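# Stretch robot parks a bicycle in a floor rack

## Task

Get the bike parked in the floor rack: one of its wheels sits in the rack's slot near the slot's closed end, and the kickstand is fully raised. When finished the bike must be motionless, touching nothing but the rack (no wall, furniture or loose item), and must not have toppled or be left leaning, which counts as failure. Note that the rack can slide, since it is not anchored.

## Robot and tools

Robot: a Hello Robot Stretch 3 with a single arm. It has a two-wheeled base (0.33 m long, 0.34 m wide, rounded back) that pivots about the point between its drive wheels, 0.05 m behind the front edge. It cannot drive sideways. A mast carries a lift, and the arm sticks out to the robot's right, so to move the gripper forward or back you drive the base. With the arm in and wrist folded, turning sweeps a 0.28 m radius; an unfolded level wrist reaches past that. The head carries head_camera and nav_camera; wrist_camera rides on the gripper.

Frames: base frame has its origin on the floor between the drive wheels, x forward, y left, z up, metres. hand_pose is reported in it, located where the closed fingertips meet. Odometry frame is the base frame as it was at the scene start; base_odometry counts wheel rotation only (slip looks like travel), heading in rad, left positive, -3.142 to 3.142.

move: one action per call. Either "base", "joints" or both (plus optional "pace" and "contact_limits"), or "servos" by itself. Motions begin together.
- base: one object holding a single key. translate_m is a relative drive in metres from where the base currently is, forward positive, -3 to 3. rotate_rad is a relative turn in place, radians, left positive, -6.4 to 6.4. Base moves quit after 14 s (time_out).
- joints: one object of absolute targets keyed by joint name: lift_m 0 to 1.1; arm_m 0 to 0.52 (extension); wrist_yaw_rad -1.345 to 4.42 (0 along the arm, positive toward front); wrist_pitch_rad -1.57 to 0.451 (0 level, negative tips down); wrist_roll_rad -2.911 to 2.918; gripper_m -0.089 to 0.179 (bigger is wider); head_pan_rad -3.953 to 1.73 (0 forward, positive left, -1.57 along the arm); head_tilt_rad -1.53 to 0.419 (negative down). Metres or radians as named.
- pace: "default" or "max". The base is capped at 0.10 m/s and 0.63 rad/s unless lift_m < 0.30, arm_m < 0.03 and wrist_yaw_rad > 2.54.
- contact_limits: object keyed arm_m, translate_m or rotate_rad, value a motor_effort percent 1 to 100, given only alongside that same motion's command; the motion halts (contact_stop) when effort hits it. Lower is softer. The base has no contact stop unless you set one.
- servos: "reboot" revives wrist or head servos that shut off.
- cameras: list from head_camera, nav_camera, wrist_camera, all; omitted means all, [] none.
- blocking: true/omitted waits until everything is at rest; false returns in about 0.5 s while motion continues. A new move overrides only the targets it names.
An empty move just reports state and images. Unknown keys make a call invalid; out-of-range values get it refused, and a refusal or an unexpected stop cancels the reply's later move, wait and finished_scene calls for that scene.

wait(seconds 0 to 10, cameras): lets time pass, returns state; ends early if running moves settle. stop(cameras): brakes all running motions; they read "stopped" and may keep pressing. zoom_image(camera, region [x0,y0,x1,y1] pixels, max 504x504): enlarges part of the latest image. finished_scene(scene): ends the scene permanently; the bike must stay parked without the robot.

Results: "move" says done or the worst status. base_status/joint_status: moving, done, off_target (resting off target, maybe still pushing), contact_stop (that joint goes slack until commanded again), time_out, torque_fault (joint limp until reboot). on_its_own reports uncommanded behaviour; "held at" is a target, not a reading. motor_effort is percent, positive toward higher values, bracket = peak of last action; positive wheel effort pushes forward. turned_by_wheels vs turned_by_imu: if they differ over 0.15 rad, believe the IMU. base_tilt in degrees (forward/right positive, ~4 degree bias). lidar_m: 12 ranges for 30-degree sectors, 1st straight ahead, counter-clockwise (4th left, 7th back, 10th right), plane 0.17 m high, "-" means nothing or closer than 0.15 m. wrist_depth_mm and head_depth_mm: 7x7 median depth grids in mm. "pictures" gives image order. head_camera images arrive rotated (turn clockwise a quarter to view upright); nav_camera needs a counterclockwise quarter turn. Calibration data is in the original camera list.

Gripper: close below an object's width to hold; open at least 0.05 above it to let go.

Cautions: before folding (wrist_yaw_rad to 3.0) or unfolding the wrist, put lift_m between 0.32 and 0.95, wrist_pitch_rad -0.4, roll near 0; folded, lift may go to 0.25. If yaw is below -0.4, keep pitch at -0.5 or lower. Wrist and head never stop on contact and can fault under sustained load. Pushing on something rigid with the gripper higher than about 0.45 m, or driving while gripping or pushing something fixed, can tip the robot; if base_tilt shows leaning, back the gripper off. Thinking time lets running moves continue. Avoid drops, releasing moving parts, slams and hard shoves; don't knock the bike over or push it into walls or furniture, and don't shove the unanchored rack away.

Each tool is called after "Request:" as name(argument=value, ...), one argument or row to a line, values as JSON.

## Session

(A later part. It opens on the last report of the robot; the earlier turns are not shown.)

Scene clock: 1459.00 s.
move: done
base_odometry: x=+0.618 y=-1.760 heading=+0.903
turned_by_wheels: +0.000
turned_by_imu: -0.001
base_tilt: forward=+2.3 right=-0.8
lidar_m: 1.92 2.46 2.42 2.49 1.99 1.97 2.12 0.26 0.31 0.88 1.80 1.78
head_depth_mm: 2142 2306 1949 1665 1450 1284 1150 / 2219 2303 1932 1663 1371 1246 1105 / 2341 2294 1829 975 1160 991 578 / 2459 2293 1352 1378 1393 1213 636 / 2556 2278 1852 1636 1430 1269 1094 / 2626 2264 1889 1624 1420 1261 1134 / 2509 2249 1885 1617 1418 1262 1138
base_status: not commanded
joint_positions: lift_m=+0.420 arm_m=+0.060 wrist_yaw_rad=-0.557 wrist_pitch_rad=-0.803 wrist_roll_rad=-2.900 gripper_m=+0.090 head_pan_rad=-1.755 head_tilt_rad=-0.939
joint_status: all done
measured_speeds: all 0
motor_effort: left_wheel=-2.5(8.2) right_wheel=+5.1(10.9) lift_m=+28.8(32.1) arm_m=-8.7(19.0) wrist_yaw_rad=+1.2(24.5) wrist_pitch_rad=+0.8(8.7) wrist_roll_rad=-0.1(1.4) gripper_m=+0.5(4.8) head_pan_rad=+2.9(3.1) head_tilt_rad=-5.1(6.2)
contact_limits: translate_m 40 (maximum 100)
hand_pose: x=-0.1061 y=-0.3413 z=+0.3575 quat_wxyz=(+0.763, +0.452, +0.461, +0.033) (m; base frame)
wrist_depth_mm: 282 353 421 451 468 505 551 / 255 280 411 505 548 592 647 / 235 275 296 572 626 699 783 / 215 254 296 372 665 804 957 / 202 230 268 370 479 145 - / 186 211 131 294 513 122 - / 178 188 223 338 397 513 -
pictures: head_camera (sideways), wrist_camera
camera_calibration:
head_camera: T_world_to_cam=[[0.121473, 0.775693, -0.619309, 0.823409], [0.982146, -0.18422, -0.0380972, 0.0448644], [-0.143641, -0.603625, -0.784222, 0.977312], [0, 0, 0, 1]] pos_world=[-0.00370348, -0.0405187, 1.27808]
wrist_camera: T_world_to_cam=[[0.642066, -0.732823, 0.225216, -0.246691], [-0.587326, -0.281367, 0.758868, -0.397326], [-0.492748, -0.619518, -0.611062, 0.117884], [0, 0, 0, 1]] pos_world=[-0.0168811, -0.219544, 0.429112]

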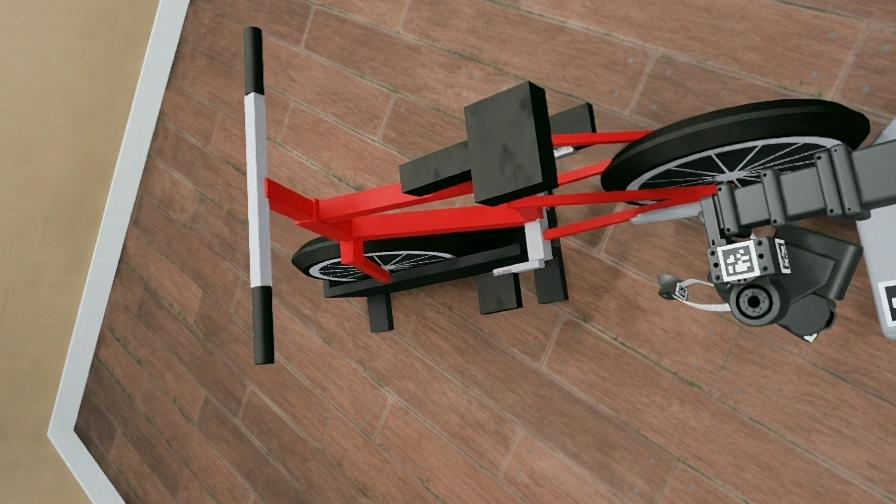

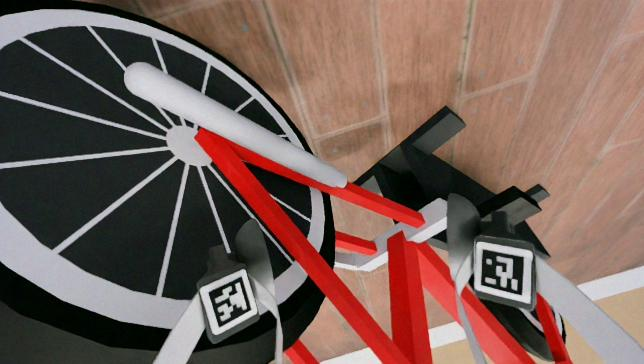

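Request:
move(
  joints={"gripper_m": 0.0, "lift_m": 0.5, "arm_m": 0.02, "wrist_roll_rad": 0, "wrist_pitch_rad": -0.6, "wrist_yaw_rad": 0.3},
  cameras=["wrist_camera","head_camera"],
)

Request:
move(
  joints={"wrist_yaw_rad": 3.0, "wrist_pitch_rad": -0.4, "arm_m": 0.0},
  cameras=["head_camera"],
)

Request:
move(
  base={"translate_m": 0.15},
  joints={"lift_m": 0.28, "head_pan_rad": -1.9, "head_tilt_rad": -0.8},
  cameras=["head_camera","nav_camera"],
)

Scene clock: 1469.53 s.
move: done
base_odometry: x=+0.618 y=-1.760 heading=+0.903
turned_by_wheels: +0.000
turned_by_imu: -0.001
base_tilt: forward=+2.3 right=-0.8
lidar_m: 1.91 2.45 2.43 2.49 1.99 1.97 2.13 0.26 0.31 0.87 1.79 1.78
head_depth_mm: 2139 2290 1943 1661 1446 1282 1157 / 2225 2311 1940 1651 1376 1239 946 / 2322 2327 1825 979 1053 973 501 / 2439 2288 1333 1367 1384 1272 570 / 2560 2291 1850 1628 1423 663 1107 / 2605 2254 1881 1617 1422 1241 1132 / 2541 2228 1881 1605 1404 1257 1134
base_status: not commanded
joint_positions: lift_m=+0.500 arm_m=+0.020 wrist_yaw_rad=+0.299 wrist_pitch_rad=-0.617 wrist_roll_rad=-0.006 gripper_m=+0.000 head_pan_rad=-1.755 head_tilt_rad=-0.939
joint_status: all done
measured_speeds: all 0
motor_effort: left_wheel=-2.9(3.1) right_wheel=+4.3(5.3) lift_m=+29.1(30.0) arm_m=-18.4(20.5) wrist_yaw_rad=+0.6(4.3) wrist_pitch_rad=+2.8(4.6) wrist_roll_rad=+2.0(4.3) gripper_m=-1.3(80.6) head_pan_rad=+3.2(3.5) head_tilt_rad=-4.6(5.9)
contact_limits: translate_m 40 (maximum 100)
hand_pose: x=+0.0358 y=-0.3514 z=+0.4708 quat_wxyz=(+0.700, +0.313, -0.632, -0.112) (m; base frame)
wrist_depth_mm: - - - - - - 549 / - - - - - 879 556 / - - - 989 932 657 486 / 949 919 864 815 803 729 468 / 828 819 758 149 680 662 621 / 721 697 691 128 126 621 592 / 627 618 586 583 555 536 368
pictures: head_camera (sideways), wrist_camera
camera_calibration:
head_camera: T_world_to_cam=[[0.121473, 0.775693, -0.619309, 0.823409], [0.982146, -0.18422, -0.0380972, 0.0448644], [-0.143641, -0.603625, -0.784222, 0.977312], [0, 0, 0, 1]] pos_world=[-0.00370348, -0.0405187, 1.27808]
wrist_camera: T_world_to_cam=[[-0.960785, -0.251355, -0.117105, 0.0171127], [-0.09858, 0.704335, -0.70299, 0.614296], [0.259181, -0.663877, -0.701493, 0.250802], [0, 0, 0, 1]] pos_world=[0.0119958, -0.261867, 0.609783]

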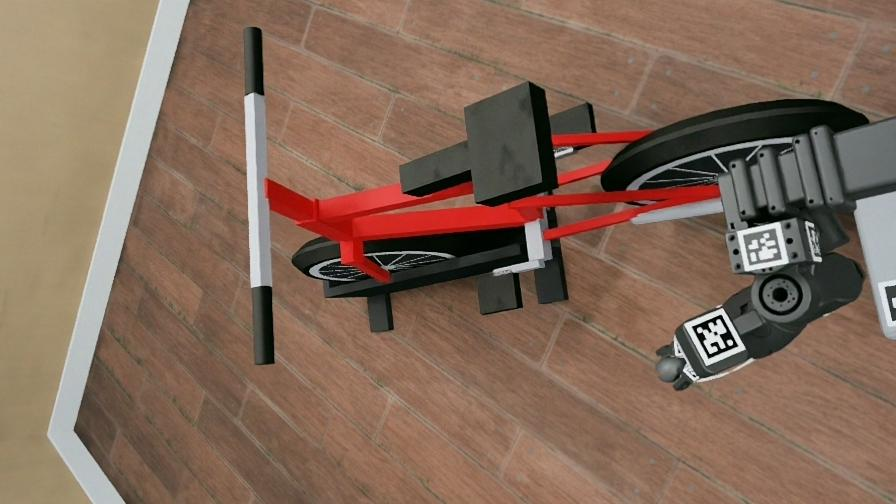

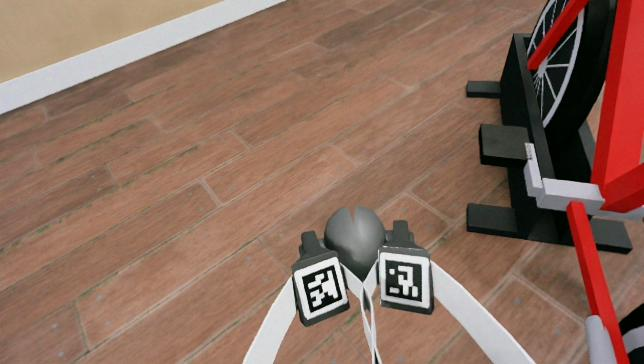

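Scene clock: 1471.90 s.
move: done
base_odometry: x=+0.618 y=-1.760 heading=+0.903
turned_by_wheels: +0.000
turned_by_imu: -0.001
base_tilt: forward=+2.3 right=-0.8
lidar_m: 1.91 2.45 2.42 2.48 1.99 1.97 2.12 0.26 0.31 0.87 1.80 1.78
head_depth_mm: 2157 2297 1956 1664 1453 1290 1156 / 2227 2344 1918 1649 1366 1250 946 / 2309 2310 1809 978 1058 1031 503 / 2437 2306 1351 1383 1382 1269 525 / 2577 2268 1847 1620 1425 1267 558 / 2608 2263 1882 1618 1418 1266 1107 / 2528 2260 1877 1612 1407 1257 1139
base_status: not commanded
joint_positions: lift_m=+0.500 arm_m=+0.000 wrist_yaw_rad=+2.998 wrist_pitch_rad=-0.421 wrist_roll_rad=-0.004 gripper_m=+0.000 head_pan_rad=-1.755 head_tilt_rad=-0.939
joint_status: all done
measured_speeds: all 0
motor_effort: left_wheel=-2.5(3.0) right_wheel=+4.8(5.2) lift_m=+26.0(29.1) arm_m=-13.5(20.7) wrist_yaw_rad=+1.7(4.0) wrist_pitch_rad=+4.1(5.4) wrist_roll_rad=+1.1(1.9) gripper_m=-1.1(2.3) head_pan_rad=+2.2(3.1) head_tilt_rad=-4.9(5.7)
contact_limits: translate_m 40 (maximum 100)
hand_pose: x=+0.0108 y=+0.0768 z=+0.5120 quat_wxyz=(+0.197, +0.699, +0.098, +0.681) (m; base frame)
wrist_depth_mm: - 139 - - - - - / - 147 - - - - - / - 158 - - - - - / - 180 209 - - 989 936 / - 976 206 149 851 807 768 / 873 823 224 127 125 700 674 / 769 737 102 664 654 599 593
pictures: head_camera (sideways)
camera_calibration:
head_camera: T_world_to_cam=[[0.121473, 0.775693, -0.619309, 0.823409], [0.982147, -0.18422, -0.0380972, 0.0448644], [-0.143641, -0.603625, -0.784222, 0.977312], [0, 0, 0, 1]] pos_world=[-0.00370347, -0.0405187, 1.27808]

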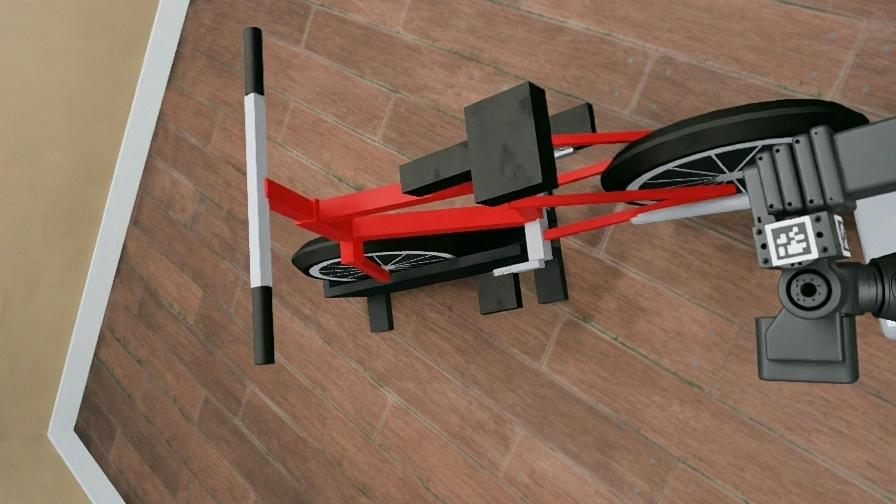

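Scene clock: 1474.73 s.
move: done
base_odometry: x=+0.711 y=-1.642 heading=+0.902
turned_by_wheels: +0.000
turned_by_imu: +0.000
base_tilt: forward=+2.3 right=-0.9
lidar_m: 1.79 2.37 2.33 2.52 2.12 2.08 2.25 0.40 0.52 2.12 1.68 1.66
head_depth_mm: 2101 2367 2316 1881 1513 1366 906 / 2160 2440 2249 1885 938 1034 1023 / 2231 2500 2308 1267 1264 1301 1190 / 2297 2552 2272 1409 1441 1352 1182 / 2365 2630 2268 1773 1552 1342 1180 / 2437 2698 2247 1831 1546 1348 1179 / 2481 2720 2235 1815 1536 1344 1174
base_status: done
joint_positions: lift_m=+0.280 arm_m=+0.000 wrist_yaw_rad=+2.999 wrist_pitch_rad=-0.420 wrist_roll_rad=-0.004 gripper_m=+0.000 head_pan_rad=-1.894 head_tilt_rad=-0.804
joint_status: all done
measured_speeds: all 0
motor_effort: left_wheel=+0.9(7.1) right_wheel=+4.9(9.5) lift_m=+22.7(24.6) arm_m=-3.6(13.5) wrist_yaw_rad=+1.2(3.0) wrist_pitch_rad=+3.9(4.3) wrist_roll_rad=+1.2(1.4) gripper_m=-1.4(2.1) head_pan_rad=-2.5(3.9) head_tilt_rad=+2.0(5.4)
hand_pose: x=+0.0107 y=+0.0769 z=+0.2922 quat_wxyz=(+0.197, +0.699, +0.098, +0.681) (m; base frame)
wrist_depth_mm: - 138 - - - - - / - 147 - - - - 928 / - 159 890 908 820 790 743 / 850 182 209 689 655 629 609 / 691 653 205 151 538 536 509 / 568 545 225 128 125 463 445 / 487 287 263 258 281 393 399
pictures: head_camera (sideways), nav_camera (sideways)
camera_calibration:
head_camera: T_world_to_cam=[[0.19908, 0.665326, -0.71952, 0.953516], [0.94545, -0.323586, -0.0376231, 0.0444778], [-0.257858, -0.67278, -0.693452, 0.859966], [0, 0, 0, 1]] pos_world=[-0.0101277, -0.0414389, 1.28409]
nav_camera: T_world_to_cam=[[-0.281898, -0.653459, 0.702514, -0.871722], [-0.940494, 0.333013, -0.0676328, 0.140269], [-0.189751, -0.679775, -0.708449, 0.879628], [0, 0, 0, 1]] pos_world=[0.053096, -0.0183965, 1.24506]

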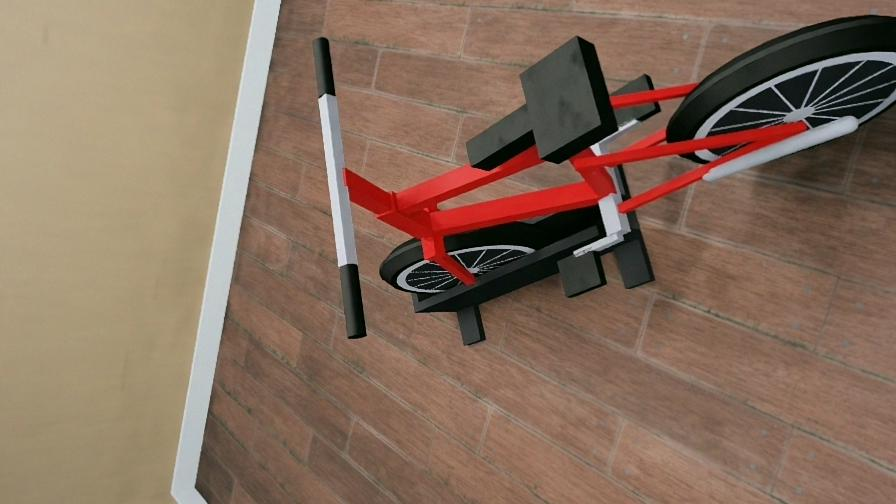

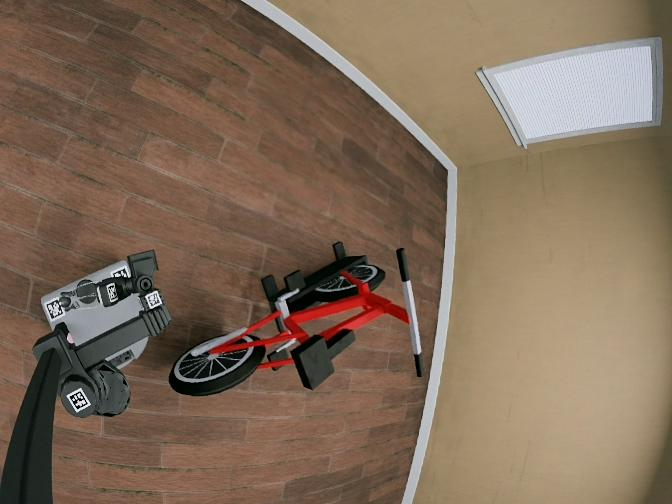

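Request:
zoom_image(
  camera="head_camera",
  region=[340, 150, 660, 370],
)

Scaled by 1.575 from the camera's 896x504 image, which has a finer 1280x720 frame.

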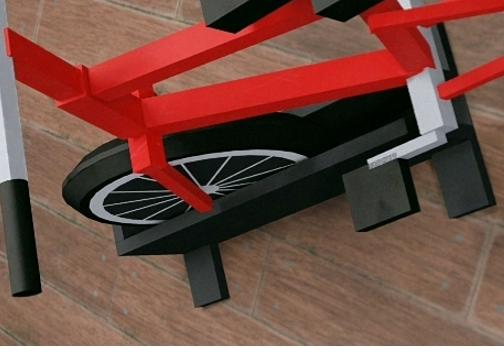

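Request:
move(
  base={"translate_m": 0.27},
  pace="max",
  cameras=[],
)

Request:
move(
  base={"rotate_rad": -1.548},
  joints={"head_pan_rad": -1.5, "head_tilt_rad": -0.8},
  pace="max",
  cameras=["head_camera"],
)

Request:
move(
  base={"translate_m": 0.75},
  pace="max",
  cameras=["head_camera","nav_camera"],
)

Request:
zoom_image(
  camera="head_camera",
  region=[392, 0, 896, 504],
)

Scene clock: 1497.50 s.
move: done
base_odometry: x=+0.878 y=-1.430 heading=+0.902
turned_by_wheels: +0.000
turned_by_imu: +0.000
base_tilt: forward=+2.3 right=-0.8
lidar_m: 1.56 2.20 2.17 2.35 2.33 2.30 0.65 0.66 1.06 1.84 1.46 1.44
head_depth_mm: 2244 2530 2207 1748 1349 1313 1203 / 2304 2623 2227 1438 1485 1358 1197 / 2373 2673 2291 1695 1570 1358 1185 / 2440 2726 2272 1844 1563 1352 1192 / 2542 2731 2288 1833 1549 1347 1182 / 2586 2804 2267 1845 1550 1338 1178 / 2441 2578 2271 1826 1545 1336 1174
base_status: done
joint_positions: lift_m=+0.280 arm_m=+0.000 wrist_yaw_rad=+2.999 wrist_pitch_rad=-0.420 wrist_roll_rad=-0.004 gripper_m=+0.000 head_pan_rad=-1.895 head_tilt_rad=-0.803
joint_status: not commanded
measured_speeds: all 0
motor_effort: left_wheel=-1.6(9.7) right_wheel=+2.1(12.3) lift_m=+27.4(27.5) arm_m=+12.8(13.2) wrist_yaw_rad=+1.5(2.1) wrist_pitch_rad=+3.9(4.2) wrist_roll_rad=+1.0(1.4) gripper_m=-1.8(2.0) head_pan_rad=-1.9(3.1) head_tilt_rad=+1.3(2.2)
hand_pose: x=+0.0106 y=+0.0769 z=+0.2922 quat_wxyz=(+0.196, +0.699, +0.098, +0.681) (m; base frame)
wrist_depth_mm: - 138 - - - - - / - 147 - - - - 948 / - 160 901 916 884 773 752 / 887 183 208 697 676 650 616 / 697 635 207 151 529 537 516 / 570 548 226 128 125 468 445 / 492 287 261 262 276 388 400
pictures: none
No camera images: "cameras" was empty.

Scene clock: 1499.60 s.
move: done
base_odometry: x=+0.878 y=-1.430 heading=-0.645
turned_by_wheels: -1.548
turned_by_imu: -1.532
base_tilt: forward=+2.3 right=-0.8
lidar_m: 1.80 1.46 1.44 1.58 2.19 2.17 2.38 2.32 2.30 0.65 0.66 1.06
head_depth_mm: 2222 2472 2339 1879 1594 1368 1207 / 2381 2633 2305 1902 1569 1364 1195 / 2532 2755 2279 1861 1567 1365 1190 / 2755 2907 2299 1863 1562 1351 1188 / 2983 2978 2280 1863 1576 1319 1185 / 3032 2971 2266 1851 1169 1277 1185 / 2738 2896 2254 1837 1171 1295 1173
base_status: done
joint_positions: lift_m=+0.280 arm_m=+0.000 wrist_yaw_rad=+2.999 wrist_pitch_rad=-0.420 wrist_roll_rad=-0.004 gripper_m=+0.000 head_pan_rad=-1.505 head_tilt_rad=-0.803
joint_status: all done
measured_speeds: all 0
motor_effort: left_wheel=+3.9(15.3) right_wheel=-3.5(9.7) lift_m=+26.8(28.8) arm_m=+11.2(15.7) wrist_yaw_rad=+1.1(2.4) wrist_pitch_rad=+3.5(4.2) wrist_roll_rad=+1.2(1.4) gripper_m=-0.7(2.1) head_pan_rad=+2.2(3.9) head_tilt_rad=+1.1(3.9)
hand_pose: x=+0.0106 y=+0.0769 z=+0.2922 quat_wxyz=(+0.196, +0.699, +0.098, +0.681) (m; base frame)
wrist_depth_mm: - 139 - - - - - / - 147 - - - - 937 / - 159 916 911 841 780 731 / 873 183 210 712 677 641 600 / 687 629 207 151 533 533 521 / 583 545 227 128 125 464 449 / 490 289 262 263 279 386 401
pictures: head_camera (sideways)
camera_calibration:
head_camera: T_world_to_cam=[[-0.0683021, 0.690712, -0.719897, 0.95564], [0.997523, 0.0594321, -0.0376198, 0.0441558], [0.0168006, -0.720684, -0.69306, 0.857781], [0, 0, 0, 1]] pos_world=[0.00681446, -0.044507, 1.28412]

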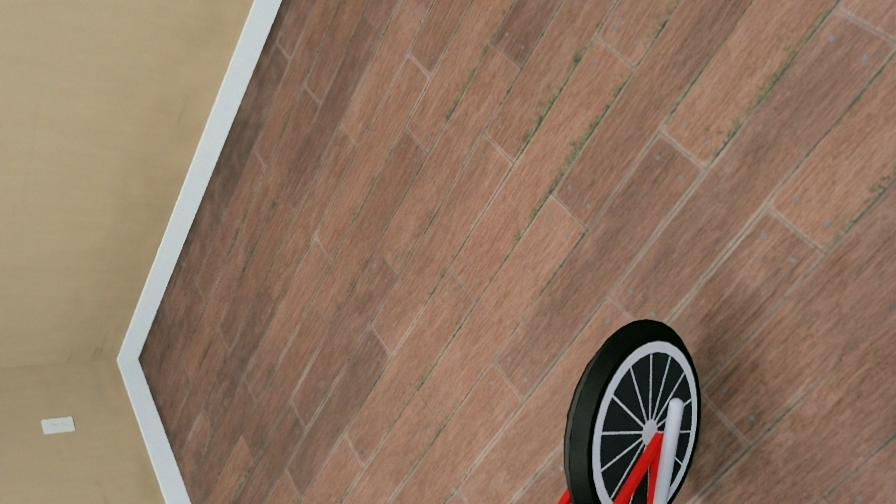

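Scene clock: 1503.40 s.
move: done
base_odometry: x=+1.477 y=-1.882 heading=-0.645
turned_by_wheels: +0.000
turned_by_imu: +0.002
base_tilt: forward=+2.3 right=-0.8
lidar_m: 1.22 0.98 0.98 1.07 1.66 2.75 3.01 2.79 0.71 0.67 0.69 1.98
head_depth_mm: 2678 2912 2324 1890 1106 1288 1203 / 2897 2981 2338 1890 1078 1312 1200 / 3004 3010 2307 1880 1254 1299 1191 / 2837 2936 2273 1764 1184 1257 1194 / 2516 2777 2281 1850 1166 1266 1183 / 2300 2586 2264 1836 1175 1283 1180 / 2113 2327 2245 1827 1199 1283 1174
base_status: done
joint_positions: lift_m=+0.280 arm_m=+0.000 wrist_yaw_rad=+2.999 wrist_pitch_rad=-0.420 wrist_roll_rad=-0.004 gripper_m=+0.000 head_pan_rad=-1.505 head_tilt_rad=-0.803
joint_status: not commanded
measured_speeds: all 0
motor_effort: left_wheel=+1.7(12.7) right_wheel=-1.2(8.7) lift_m=+24.0(26.8) arm_m=-5.2(10.9) wrist_yaw_rad=-0.7(2.1) wrist_pitch_rad=+3.6(4.3) wrist_roll_rad=+1.1(1.4) gripper_m=-0.5(2.1) head_pan_rad=+2.5(3.1) head_tilt_rad=+0.2(2.1)
hand_pose: x=+0.0106 y=+0.0769 z=+0.2922 quat_wxyz=(+0.196, +0.699, +0.098, +0.681) (m; base frame)
wrist_depth_mm: - 138 - - 980 864 787 / - 147 - - - 915 830 / - 159 868 906 858 777 742 / 881 183 208 698 675 643 617 / 690 633 206 151 532 534 515 / 582 536 226 128 125 467 443 / 487 288 264 262 278 391 389
pictures: head_camera (sideways), nav_camera (sideways)
camera_calibration:
head_camera: T_world_to_cam=[[-0.0683263, 0.690709, -0.719897, 0.95564], [0.997521, 0.0594672, -0.0376198, 0.0441559], [0.0168259, -0.720683, -0.69306, 0.857781], [0, 0, 0, 1]] pos_world=[0.00681603, -0.044507, 1.28412]
nav_camera: T_world_to_cam=[[-0.0127981, -0.711174, 0.7029, -0.873867], [-0.99651, -0.0489219, -0.0676418, 0.140623], [0.0824923, -0.701312, -0.708065, 0.877468], [0, 0, 0, 1]] pos_world=[0.0565638, 0.00078726, 1.24506]

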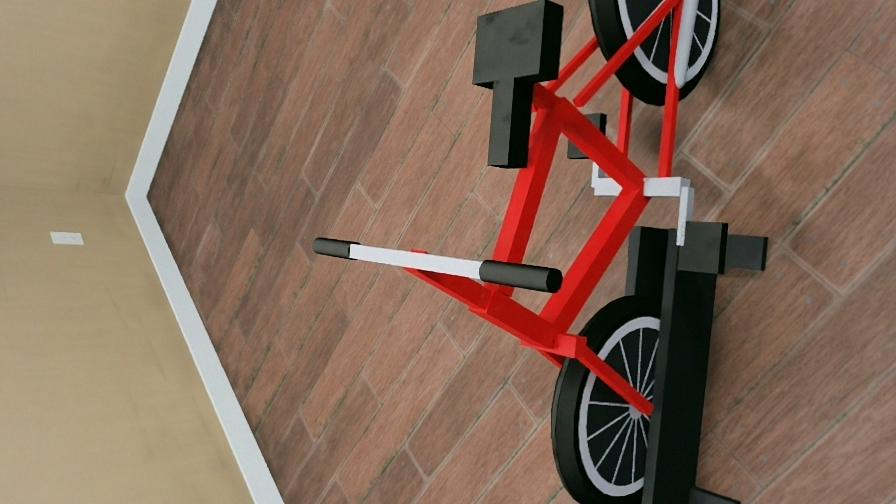

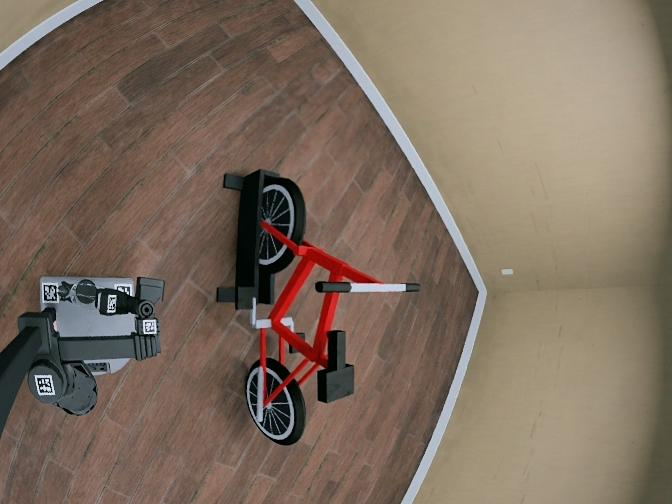

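Scaled by 1.000.

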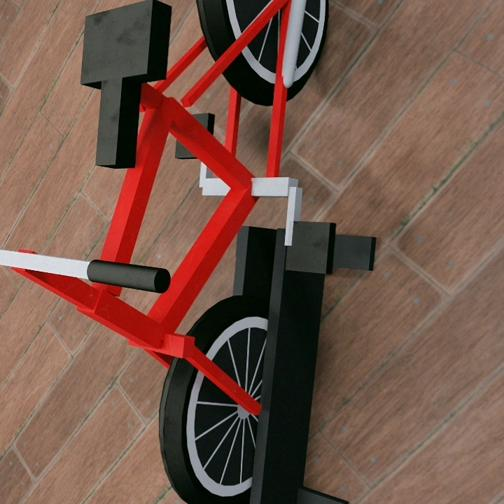

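Request:
move(
  base={"translate_m": 0.45},
  joints={"head_tilt_rad": -0.85},
  pace="max",
  cameras=["head_camera","nav_camera"],
)

Request:
zoom_image(
  camera="head_camera",
  region=[450, 100, 800, 450],
)

Scene clock: 1509.70 s.
move: done
base_odometry: x=+1.837 y=-2.152 heading=-0.645
turned_by_wheels: +0.000
turned_by_imu: +0.000
base_tilt: forward=+2.3 right=-0.8
lidar_m: 0.87 0.71 0.70 0.77 1.19 3.08 3.38 0.98 0.70 0.68 1.64 1.63
head_depth_mm: 3010 2804 2215 1824 1193 1296 1188 / 3046 2800 2189 1819 1179 1296 1179 / 2622 2749 2197 1805 1216 1306 1176 / 2365 2565 2170 1779 1497 1308 1176 / 2115 2376 2153 1789 1524 1321 1170 / 1905 2154 2143 1764 1518 1317 1165 / 1751 1942 2071 1750 1501 1312 1153
base_status: done
joint_positions: lift_m=+0.280 arm_m=+0.000 wrist_yaw_rad=+2.999 wrist_pitch_rad=-0.420 wrist_roll_rad=-0.004 gripper_m=+0.000 head_pan_rad=-1.505 head_tilt_rad=-0.839
joint_status: all done
measured_speeds: all 0
motor_effort: left_wheel=+2.9(13.2) right_wheel=+1.6(9.2) lift_m=+28.1(28.5) arm_m=-18.5(19.3) wrist_yaw_rad=+1.3(1.8) wrist_pitch_rad=+3.7(4.3) wrist_roll_rad=+1.3(1.4) gripper_m=-1.3(2.1) head_pan_rad=+2.3(3.0) head_tilt_rad=-5.8(6.2)
hand_pose: x=+0.0106 y=+0.0769 z=+0.2922 quat_wxyz=(+0.196, +0.699, +0.098, +0.681) (m; base frame)
wrist_depth_mm: - 138 933 776 706 630 580 / - 148 956 880 769 687 607 / - 159 888 856 806 720 650 / 886 182 208 715 672 654 601 / 698 641 208 151 543 538 525 / 580 549 226 127 125 463 453 / 483 287 259 261 277 393 400
pictures: head_camera (sideways), nav_camera (sideways)
camera_calibration:
head_camera: T_world_to_cam=[[-0.0700199, 0.716085, -0.694492, 0.922542], [0.99743, 0.0608563, -0.0378142, 0.0444077], [0.015186, -0.695355, -0.718506, 0.890886], [0, 0, 0, 1]] pos_world=[0.00677375, -0.0438399, 1.28248]
nav_camera: T_world_to_cam=[[-0.0111445, -0.735933, 0.676962, -0.840077], [-0.996667, -0.0465415, -0.0670035, 0.13979], [0.0808169, -0.675452, -0.732962, 0.909857], [0, 0, 0, 1]] pos_world=[0.0564295, 0.00283034, 1.24496]

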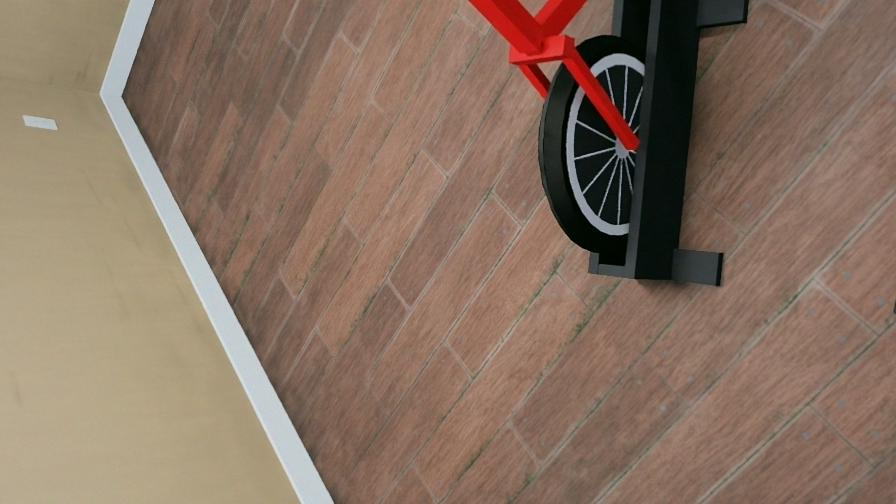

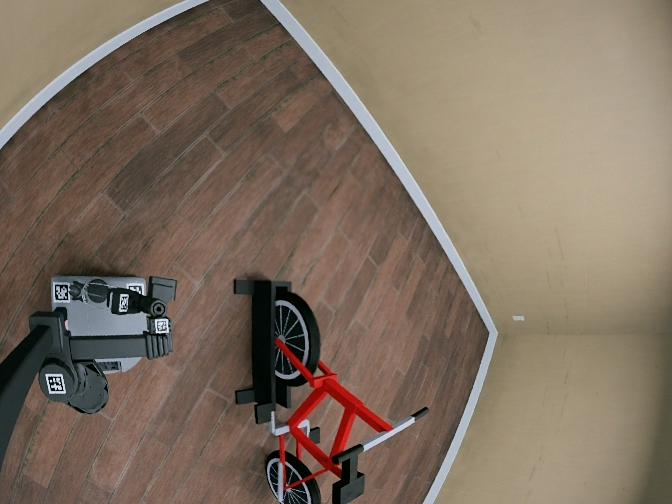

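Scaled by 1.440 from the camera's 896x504 image, which has a finer 1280x720 frame.

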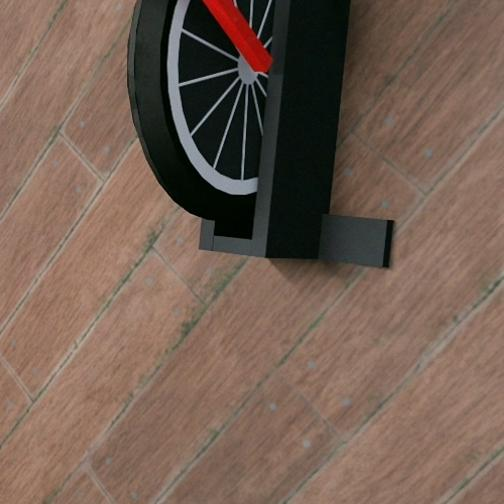

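Request:
zoom_image(
  camera="head_camera",
  region=[560, 200, 680, 300],
)

Scaled by 4.200 from the camera's 896x504 image, which has a finer 1280x720 frame.

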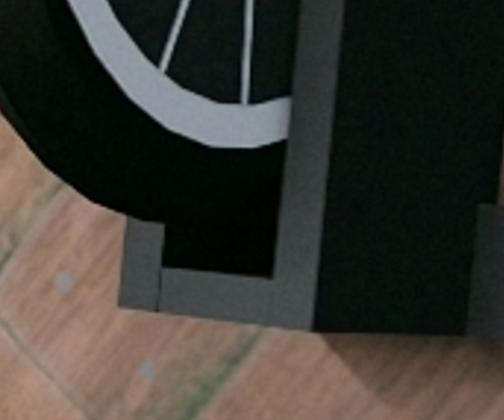

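Request:
move(
  base={"translate_m": -1.47},
  joints={"head_pan_rad": -1.57, "head_tilt_rad": -0.8},
  pace="max",
  cameras=["head_camera"],
)

Request:
move(
  base={"rotate_rad": -1.571},
  joints={"head_pan_rad": 0.0},
  pace="max",
  cameras=["head_camera"],
)

Scene clock: 1560.70 s.
move: done
base_odometry: x=+0.662 y=-1.268 heading=-0.645
turned_by_wheels: +0.000
turned_by_imu: -0.008
base_tilt: forward=+2.3 right=-0.8
lidar_m: 2.01 1.62 1.61 1.76 1.99 1.97 2.15 2.15 2.13 2.33 0.76 0.92
head_depth_mm: 2011 2200 2308 1888 1583 1367 1202 / 2148 2362 2333 1870 1581 1363 1195 / 2284 2549 2309 1874 1573 1347 1194 / 2440 2699 2294 1866 1558 1343 1186 / 2630 2837 2279 1850 1571 1342 1180 / 2809 2916 2268 1834 1556 1339 1181 / 3014 2861 2253 1832 1552 1335 1174
base_status: done
joint_positions: lift_m=+0.280 arm_m=+0.000 wrist_yaw_rad=+2.999 wrist_pitch_rad=-0.420 wrist_roll_rad=-0.004 gripper_m=+0.000 head_pan_rad=-1.565 head_tilt_rad=-0.804
joint_status: all done
measured_speeds: all 0
motor_effort: left_wheel=+3.2(7.6) right_wheel=-2.5(10.8) lift_m=+25.6(27.5) arm_m=-16.6(18.4) wrist_yaw_rad=+0.3(2.2) wrist_pitch_rad=+3.7(4.2) wrist_roll_rad=+1.0(1.4) gripper_m=-1.2(2.1) head_pan_rad=-2.2(3.3) head_tilt_rad=+1.4(4.7)
hand_pose: x=+0.0106 y=+0.0769 z=+0.2922 quat_wxyz=(+0.196, +0.699, +0.098, +0.681) (m; base frame)
wrist_depth_mm: - 139 - - - - - / - 147 - - - - 947 / - 160 890 891 838 777 743 / 853 183 210 731 671 634 589 / 706 638 207 151 534 543 520 / 570 547 225 128 125 463 442 / 488 290 261 261 277 390 391
pictures: head_camera (sideways)
camera_calibration:
head_camera: T_world_to_cam=[[-0.0271006, 0.69403, -0.719436, 0.954787], [0.999292, 0.0000193677, -0.0376239, 0.0441503], [-0.0260981, -0.719946, -0.693539, 0.858665], [0, 0, 0, 1]] pos_world=[0.00416586, -0.0444589, 1.28409]

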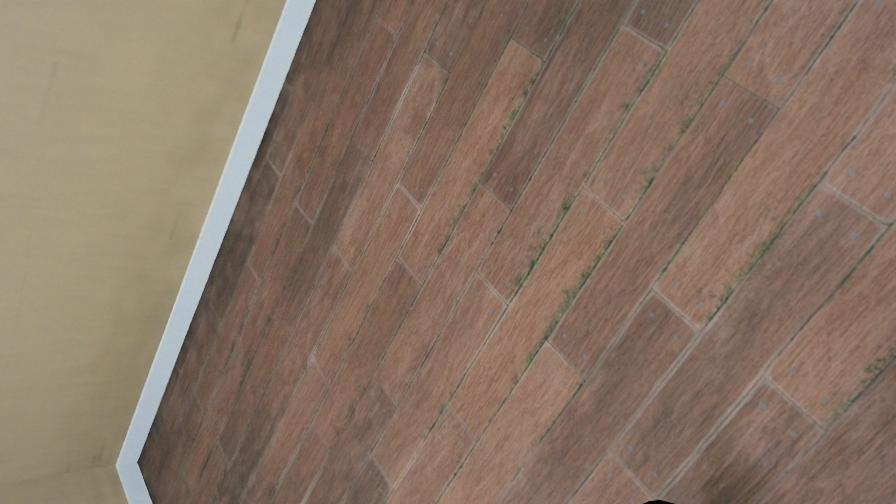

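Scene clock: 1562.80 s.
move: done
base_odometry: x=+0.662 y=-1.268 heading=-2.216
turned_by_wheels: -1.571
turned_by_imu: -1.554
base_tilt: forward=+2.3 right=-0.8
lidar_m: 2.34 0.75 0.92 2.01 1.63 1.61 1.77 1.98 1.97 2.15 2.15 2.13
head_depth_mm: 1981 2211 2305 1877 1587 1366 1196 / 2116 2353 2312 1876 1574 1359 1192 / 2284 2531 2295 1873 1571 1357 1195 / 2418 2664 2275 1867 1563 1360 1179 / 2605 2791 2276 1847 1558 1341 1180 / 2816 2910 2240 1826 1550 1344 1179 / 3069 2917 2244 1827 1541 1333 1172
base_status: done
joint_positions: lift_m=+0.280 arm_m=+0.000 wrist_yaw_rad=+2.999 wrist_pitch_rad=-0.420 wrist_roll_rad=-0.004 gripper_m=+0.000 head_pan_rad=-0.006 head_tilt_rad=-0.803
joint_status: all done
measured_speeds: all 0
motor_effort: left_wheel=+4.2(14.6) right_wheel=-4.0(10.0) lift_m=+25.1(25.7) arm_m=-18.1(19.0) wrist_yaw_rad=+1.1(2.2) wrist_pitch_rad=+3.5(4.2) wrist_roll_rad=+1.2(1.4) gripper_m=-1.8(2.1) head_pan_rad=+2.1(4.7) head_tilt_rad=+1.2(1.9)
hand_pose: x=+0.0106 y=+0.0769 z=+0.2922 quat_wxyz=(+0.196, +0.699, +0.098, +0.681) (m; base frame)
wrist_depth_mm: - 139 - - - - 669 / - 147 - - - - 738 / - 159 888 911 821 792 702 / 860 183 210 724 664 626 608 / 680 649 208 151 533 534 513 / 576 551 227 128 125 471 450 / 491 289 262 261 278 394 396
pictures: head_camera (sideways)
camera_calibration:
head_camera: T_world_to_cam=[[-0.693759, -0.0190522, -0.719955, 0.95953], [0.0115988, 0.999225, -0.0376193, 0.0501693], [0.720114, -0.0344494, -0.693, 0.853413], [0, 0, 0, 1]] pos_world=[0.0505468, -0.00244975, 1.28412]

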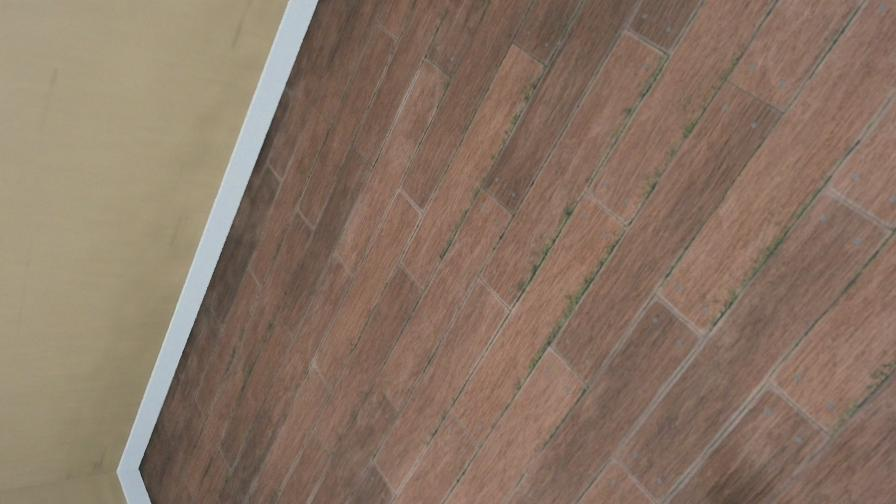

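Request:
move(
  base={"translate_m": 0.72},
  pace="max",
  cameras=[],
)

Request:
move(
  base={"rotate_rad": 1.57},
  joints={"head_pan_rad": 0.0, "head_tilt_rad": -0.9},
  pace="max",
  cameras=["head_camera","nav_camera"],
)

Scene clock: 1572.27 s.
move: done
base_odometry: x=+0.229 y=-1.843 heading=-2.216
turned_by_wheels: +0.000
turned_by_imu: +0.001
base_tilt: forward=+2.3 right=-0.8
lidar_m: 1.73 2.34 2.32 0.37 2.18 2.17 2.38 2.43 2.42 1.93 1.59 1.57
head_depth_mm: 1449 1611 1800 1881 1585 1360 1202 / 1550 1732 1943 1895 1578 1366 1198 / 1656 1843 2086 1876 1568 1354 1188 / 1753 1994 2201 1852 1567 1349 1188 / 1892 2147 2286 1845 1564 1343 1180 / 2075 2330 2274 1840 1556 1339 1173 / 2232 2576 2250 1819 1544 1332 1175
base_status: done
joint_positions: lift_m=+0.280 arm_m=+0.000 wrist_yaw_rad=+2.999 wrist_pitch_rad=-0.420 wrist_roll_rad=-0.004 gripper_m=+0.000 head_pan_rad=-0.005 head_tilt_rad=-0.803
joint_status: not commanded
measured_speeds: all 0
motor_effort: left_wheel=+1.9(13.2) right_wheel=-1.3(8.5) lift_m=+23.6(24.5) arm_m=-10.8(14.8) wrist_yaw_rad=+1.1(2.1) wrist_pitch_rad=+3.6(4.3) wrist_roll_rad=+1.2(1.3) gripper_m=-1.3(2.2) head_pan_rad=+2.6(3.5) head_tilt_rad=+0.7(2.1)
hand_pose: x=+0.0106 y=+0.0769 z=+0.2922 quat_wxyz=(+0.196, +0.699, +0.098, +0.681) (m; base frame)
wrist_depth_mm: - 138 544 - - - - / - 148 441 - - - 972 / - 159 437 890 851 769 748 / 888 183 202 719 661 638 591 / 683 644 207 151 536 550 524 / 583 549 228 128 125 463 449 / 492 288 260 263 278 395 403
pictures: none
No camera images: "cameras" was empty.

Scene clock: 1574.37 s.
move: done
base_odometry: x=+0.229 y=-1.843 heading=-0.646
turned_by_wheels: +1.570
turned_by_imu: +1.552
base_tilt: forward=+2.3 right=-0.8
lidar_m: 0.37 2.19 2.17 2.37 2.43 2.42 1.94 1.59 1.58 1.72 2.34 2.32
head_depth_mm: 2226 2392 2045 1746 1500 1313 1172 / 2351 2503 2064 1737 1483 1306 1168 / 2509 2507 2051 1709 1485 1302 1160 / 2680 2520 2024 1634 1420 1305 1161 / 2901 2470 1883 1231 1158 1227 1157 / 2805 2446 2010 1667 1459 1285 1152 / 2513 2450 2003 1686 1462 1277 1147
base_status: done
joint_positions: lift_m=+0.280 arm_m=+0.000 wrist_yaw_rad=+2.999 wrist_pitch_rad=-0.420 wrist_roll_rad=-0.004 gripper_m=+0.000 head_pan_rad=-0.005 head_tilt_rad=-0.889
joint_status: all done
measured_speeds: all 0
motor_effort: left_wheel=-2.0(9.9) right_wheel=+5.3(14.5) lift_m=+24.5(24.6) arm_m=-17.1(17.4) wrist_yaw_rad=+1.4(1.8) wrist_pitch_rad=+3.7(4.2) wrist_roll_rad=+1.2(1.4) gripper_m=-1.1(2.4) head_pan_rad=+3.0(3.3) head_tilt_rad=-5.1(8.2)
hand_pose: x=+0.0106 y=+0.0769 z=+0.2922 quat_wxyz=(+0.196, +0.699, +0.098, +0.681) (m; base frame)
wrist_depth_mm: - 139 - - - - - / - 146 - - - - 947 / - 160 922 915 858 778 737 / 864 184 206 726 671 631 593 / 666 649 206 151 533 529 522 / 568 543 225 128 125 464 443 / 489 286 261 261 281 390 395
pictures: head_camera (sideways), nav_camera (sideways)
camera_calibration:
head_camera: T_world_to_cam=[[-0.753087, -0.0189062, -0.657649, 0.878699], [0.00810128, 0.999245, -0.0380034, 0.0506864], [0.657871, -0.0339476, -0.752365, 0.930998], [0, 0, 0, 1]] pos_world=[0.0488502, -0.0024301, 1.28025]
nav_camera: T_world_to_cam=[[0.766237, -0.0634563, 0.639417, -0.795896], [-0.0275514, -0.997441, -0.0659711, 0.13253], [0.641967, 0.0329326, -0.766025, 0.94943], [0, 0, 0, 1]] pos_world=[0.00399425, 0.0504186, 1.24494]

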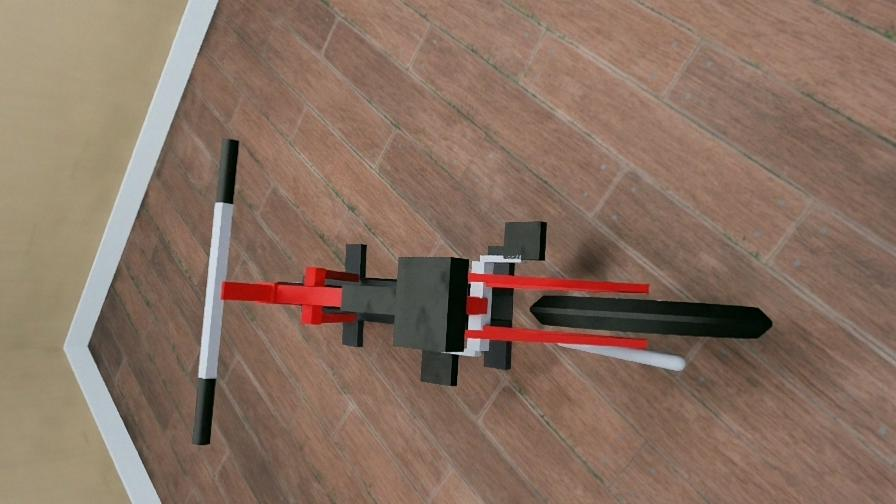

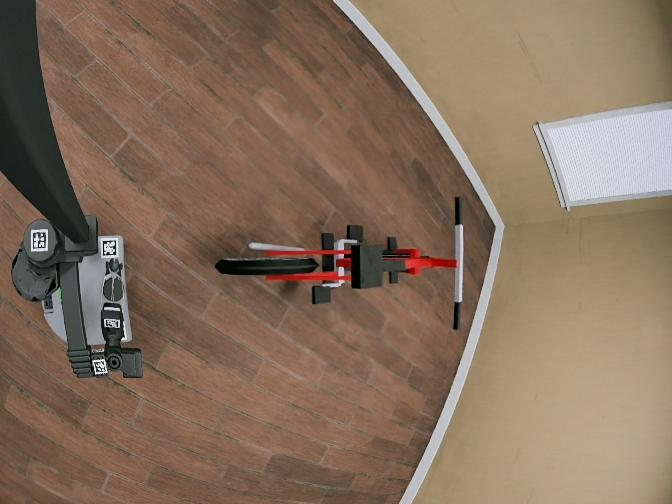

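Request:
move(
  base={"translate_m": 0.30},
  joints={"lift_m": 0.5},
  cameras=["head_camera"],
)

Request:
zoom_image(
  camera="head_camera",
  region=[500, 100, 896, 500],
)

Scene clock: 1590.03 s.
move: done
base_odometry: x=+0.469 y=-2.024 heading=-0.646
turned_by_wheels: +0.000
turned_by_imu: -0.001
base_tilt: forward=+2.3 right=-0.8
lidar_m: 0.15 2.00 1.98 2.16 2.66 2.65 2.16 1.78 1.76 1.93 2.11 2.09
head_depth_mm: 1998 2249 2066 1723 1501 1312 1167 / 2116 2354 2067 1729 1503 1323 1167 / 2245 2422 2047 1714 1487 1302 1163 / 2427 2487 2024 1664 1476 1131 1156 / 2616 2449 2006 1558 835 965 862 / 2514 2483 1988 1687 1432 1280 1133 / 2326 2394 1979 1670 1468 1285 1139
base_status: done
joint_positions: lift_m=+0.500 arm_m=+0.000 wrist_yaw_rad=+2.999 wrist_pitch_rad=-0.420 wrist_roll_rad=-0.004 gripper_m=+0.000 head_pan_rad=-0.005 head_tilt_rad=-0.889
joint_status: all done
measured_speeds: all 0
motor_effort: left_wheel=+0.6(6.1) right_wheel=+5.6(9.9) lift_m=+27.9(30.1) arm_m=-18.0(18.8) wrist_yaw_rad=+0.0(1.8) wrist_pitch_rad=+3.5(4.2) wrist_roll_rad=+1.2(1.4) gripper_m=-0.5(2.2) head_pan_rad=+2.3(3.3) head_tilt_rad=-4.8(5.8)
hand_pose: x=+0.0106 y=+0.0769 z=+0.5123 quat_wxyz=(+0.196, +0.699, +0.098, +0.681) (m; base frame)
wrist_depth_mm: - 138 - - - - - / - 147 - - - - - / - 159 - - - - - / - 181 207 - - 981 916 / - 972 205 149 811 823 773 / 849 828 223 128 125 730 682 / 742 700 102 671 640 592 601
pictures: head_camera (sideways)
camera_calibration:
head_camera: T_world_to_cam=[[-0.753089, -0.0189064, -0.657647, 0.878696], [0.00810087, 0.999245, -0.0380034, 0.0506864], [0.657869, -0.0339474, -0.752367, 0.931001], [0, 0, 0, 1]] pos_world=[0.0488501, -0.00243009, 1.28025]

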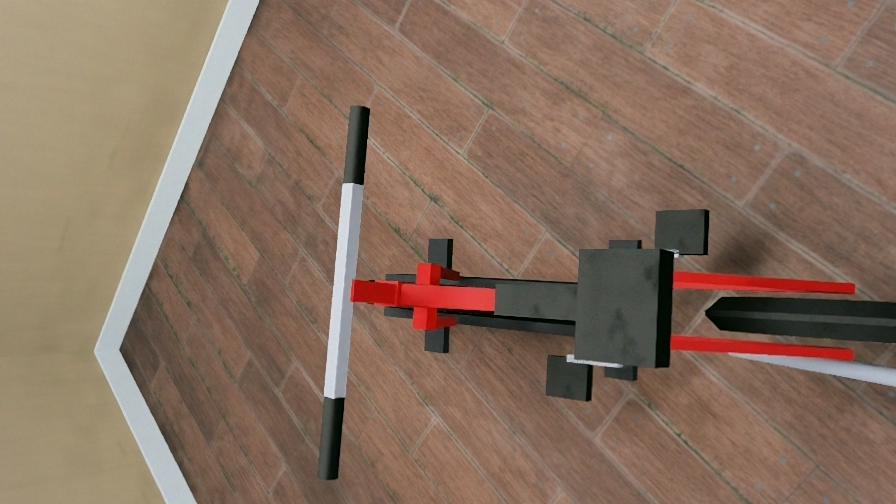

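Scaled by 1.260 from the camera's 896x504 image, which has a finer 1280x720 frame.

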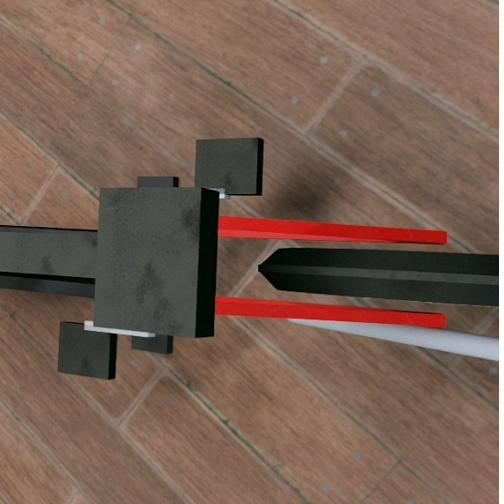

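Request:
move(
  base={"translate_m": 0.03},
  contact_limits={"translate_m": 35},
  cameras=["head_camera"],
)

Request:
move(
  base={"translate_m": 0.02},
  contact_limits={"translate_m": 35},
  cameras=["head_camera"],
)

Scene clock: 1599.53 s.
move: done
base_odometry: x=+0.493 y=-2.042 heading=-0.646
turned_by_wheels: +0.000
turned_by_imu: -0.001
base_tilt: forward=+2.3 right=-0.8
lidar_m: 0.16 - 1.97 2.15 2.70 2.67 2.18 1.80 1.78 1.94 2.08 2.07
head_depth_mm: 1973 2209 2059 1740 1493 1317 1166 / 2083 2306 2060 1748 1502 1307 1161 / 2263 2434 2027 1712 1481 1307 1166 / 2400 2476 2021 1672 1472 1095 1143 / 2595 2468 2027 1558 868 921 874 / 2469 2448 1987 1683 1438 1283 1145 / 2290 2384 1991 1684 1455 1284 1152
base_status: done
joint_positions: lift_m=+0.500 arm_m=+0.000 wrist_yaw_rad=+2.999 wrist_pitch_rad=-0.420 wrist_roll_rad=-0.004 gripper_m=+0.000 head_pan_rad=-0.005 head_tilt_rad=-0.889
joint_status: not commanded
measured_speeds: all 0
motor_effort: left_wheel=+2.9(8.2) right_wheel=+6.6(9.5) lift_m=+24.1(25.5) arm_m=-17.5(18.0) wrist_yaw_rad=+1.2(2.0) wrist_pitch_rad=+3.5(4.1) wrist_roll_rad=+1.3(1.4) gripper_m=-0.7(1.9) head_pan_rad=+2.9(3.0) head_tilt_rad=-4.7(5.9)
contact_limits: translate_m 35 (maximum 100)
hand_pose: x=+0.0106 y=+0.0769 z=+0.5123 quat_wxyz=(+0.196, +0.699, +0.098, +0.681) (m; base frame)
wrist_depth_mm: - 138 - - - - - / - 147 - - - - - / - 159 - - - - - / - 181 209 - - 979 981 / - 987 205 149 798 851 782 / 866 839 222 128 125 722 684 / 736 730 102 667 651 600 612
pictures: head_camera (sideways)
camera_calibration:
head_camera: T_world_to_cam=[[-0.75309, -0.0189077, -0.657646, 0.878696], [0.00809916, 0.999245, -0.0380034, 0.0506864], [0.657868, -0.0339463, -0.752368, 0.931001], [0, 0, 0, 1]] pos_world=[0.0488501, -0.00243002, 1.28025]

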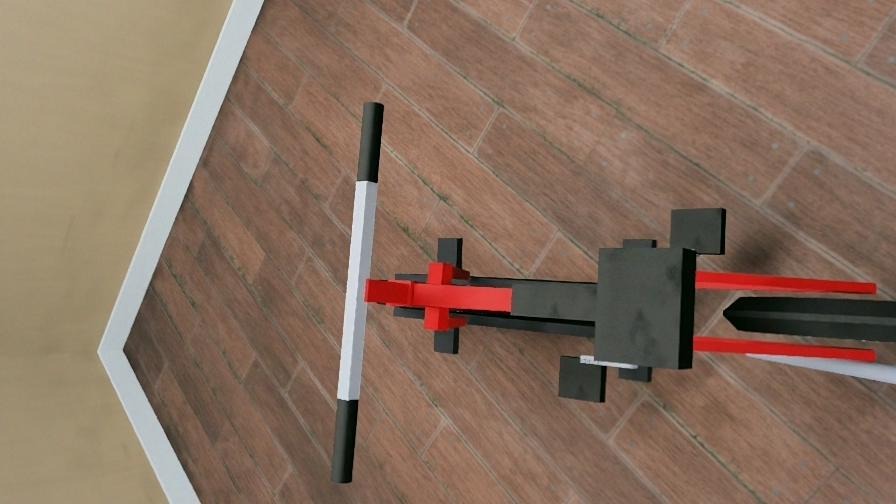

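Scene clock: 1600.63 s.
move: done
base_odometry: x=+0.509 y=-2.054 heading=-0.646
turned_by_wheels: +0.000
turned_by_imu: +0.000
base_tilt: forward=+2.3 right=-0.8
lidar_m: 0.16 - 1.96 2.14 2.71 2.68 2.20 1.81 1.79 1.96 2.07 2.05
head_depth_mm: 1961 2178 2082 1752 1489 1313 1171 / 2077 2318 2065 1739 1497 1306 1160 / 2217 2424 2047 1713 1482 1303 1162 / 2409 2483 2017 1656 1454 1093 1146 / 2574 2469 2016 1581 868 923 925 / 2489 2448 2003 1690 1437 1283 1149 / 2273 2370 1994 1684 1463 1280 1145
base_status: done
joint_positions: lift_m=+0.500 arm_m=+0.000 wrist_yaw_rad=+2.999 wrist_pitch_rad=-0.420 wrist_roll_rad=-0.004 gripper_m=+0.000 head_pan_rad=-0.005 head_tilt_rad=-0.889
joint_status: not commanded
measured_speeds: all 0
motor_effort: left_wheel=+10.5(12.9) right_wheel=+10.6(13.9) lift_m=+23.4(24.5) arm_m=-17.3(18.0) wrist_yaw_rad=+0.4(1.8) wrist_pitch_rad=+3.5(4.0) wrist_roll_rad=+1.1(1.4) gripper_m=-1.0(1.8) head_pan_rad=+2.7(3.0) head_tilt_rad=-5.3(5.7)
contact_limits: translate_m 35 (maximum 100)
hand_pose: x=+0.0106 y=+0.0769 z=+0.5123 quat_wxyz=(+0.196, +0.699, +0.098, +0.681) (m; base frame)
wrist_depth_mm: - 138 - - - - - / - 147 - - - - - / - 160 - - - - - / - 180 207 - - 986 949 / - 977 205 149 826 828 807 / 901 846 223 128 125 704 678 / 745 719 102 648 643 607 615
pictures: head_camera (sideways)
camera_calibration:
head_camera: T_world_to_cam=[[-0.7531, -0.0189076, -0.657634, 0.878681], [0.00809854, 0.999245, -0.0380034, 0.0506865], [0.657856, -0.0339462, -0.752378, 0.931015], [0, 0, 0, 1]] pos_world=[0.0488498, -0.00243001, 1.28025]

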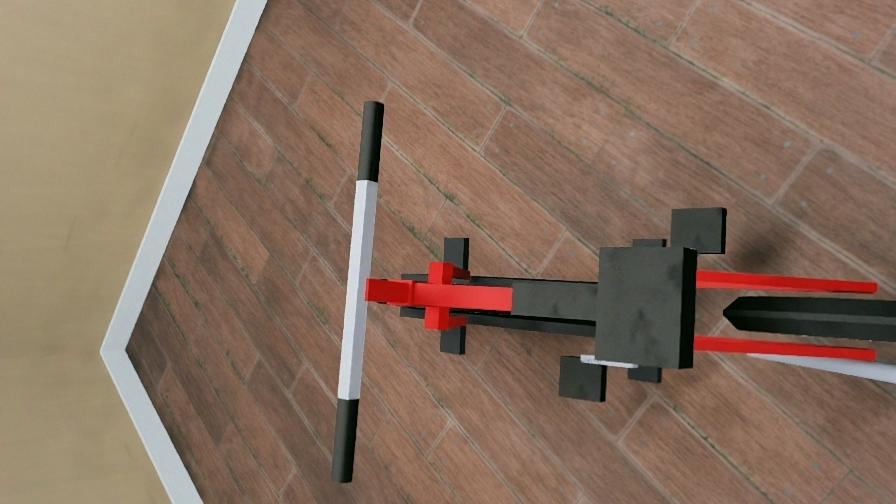

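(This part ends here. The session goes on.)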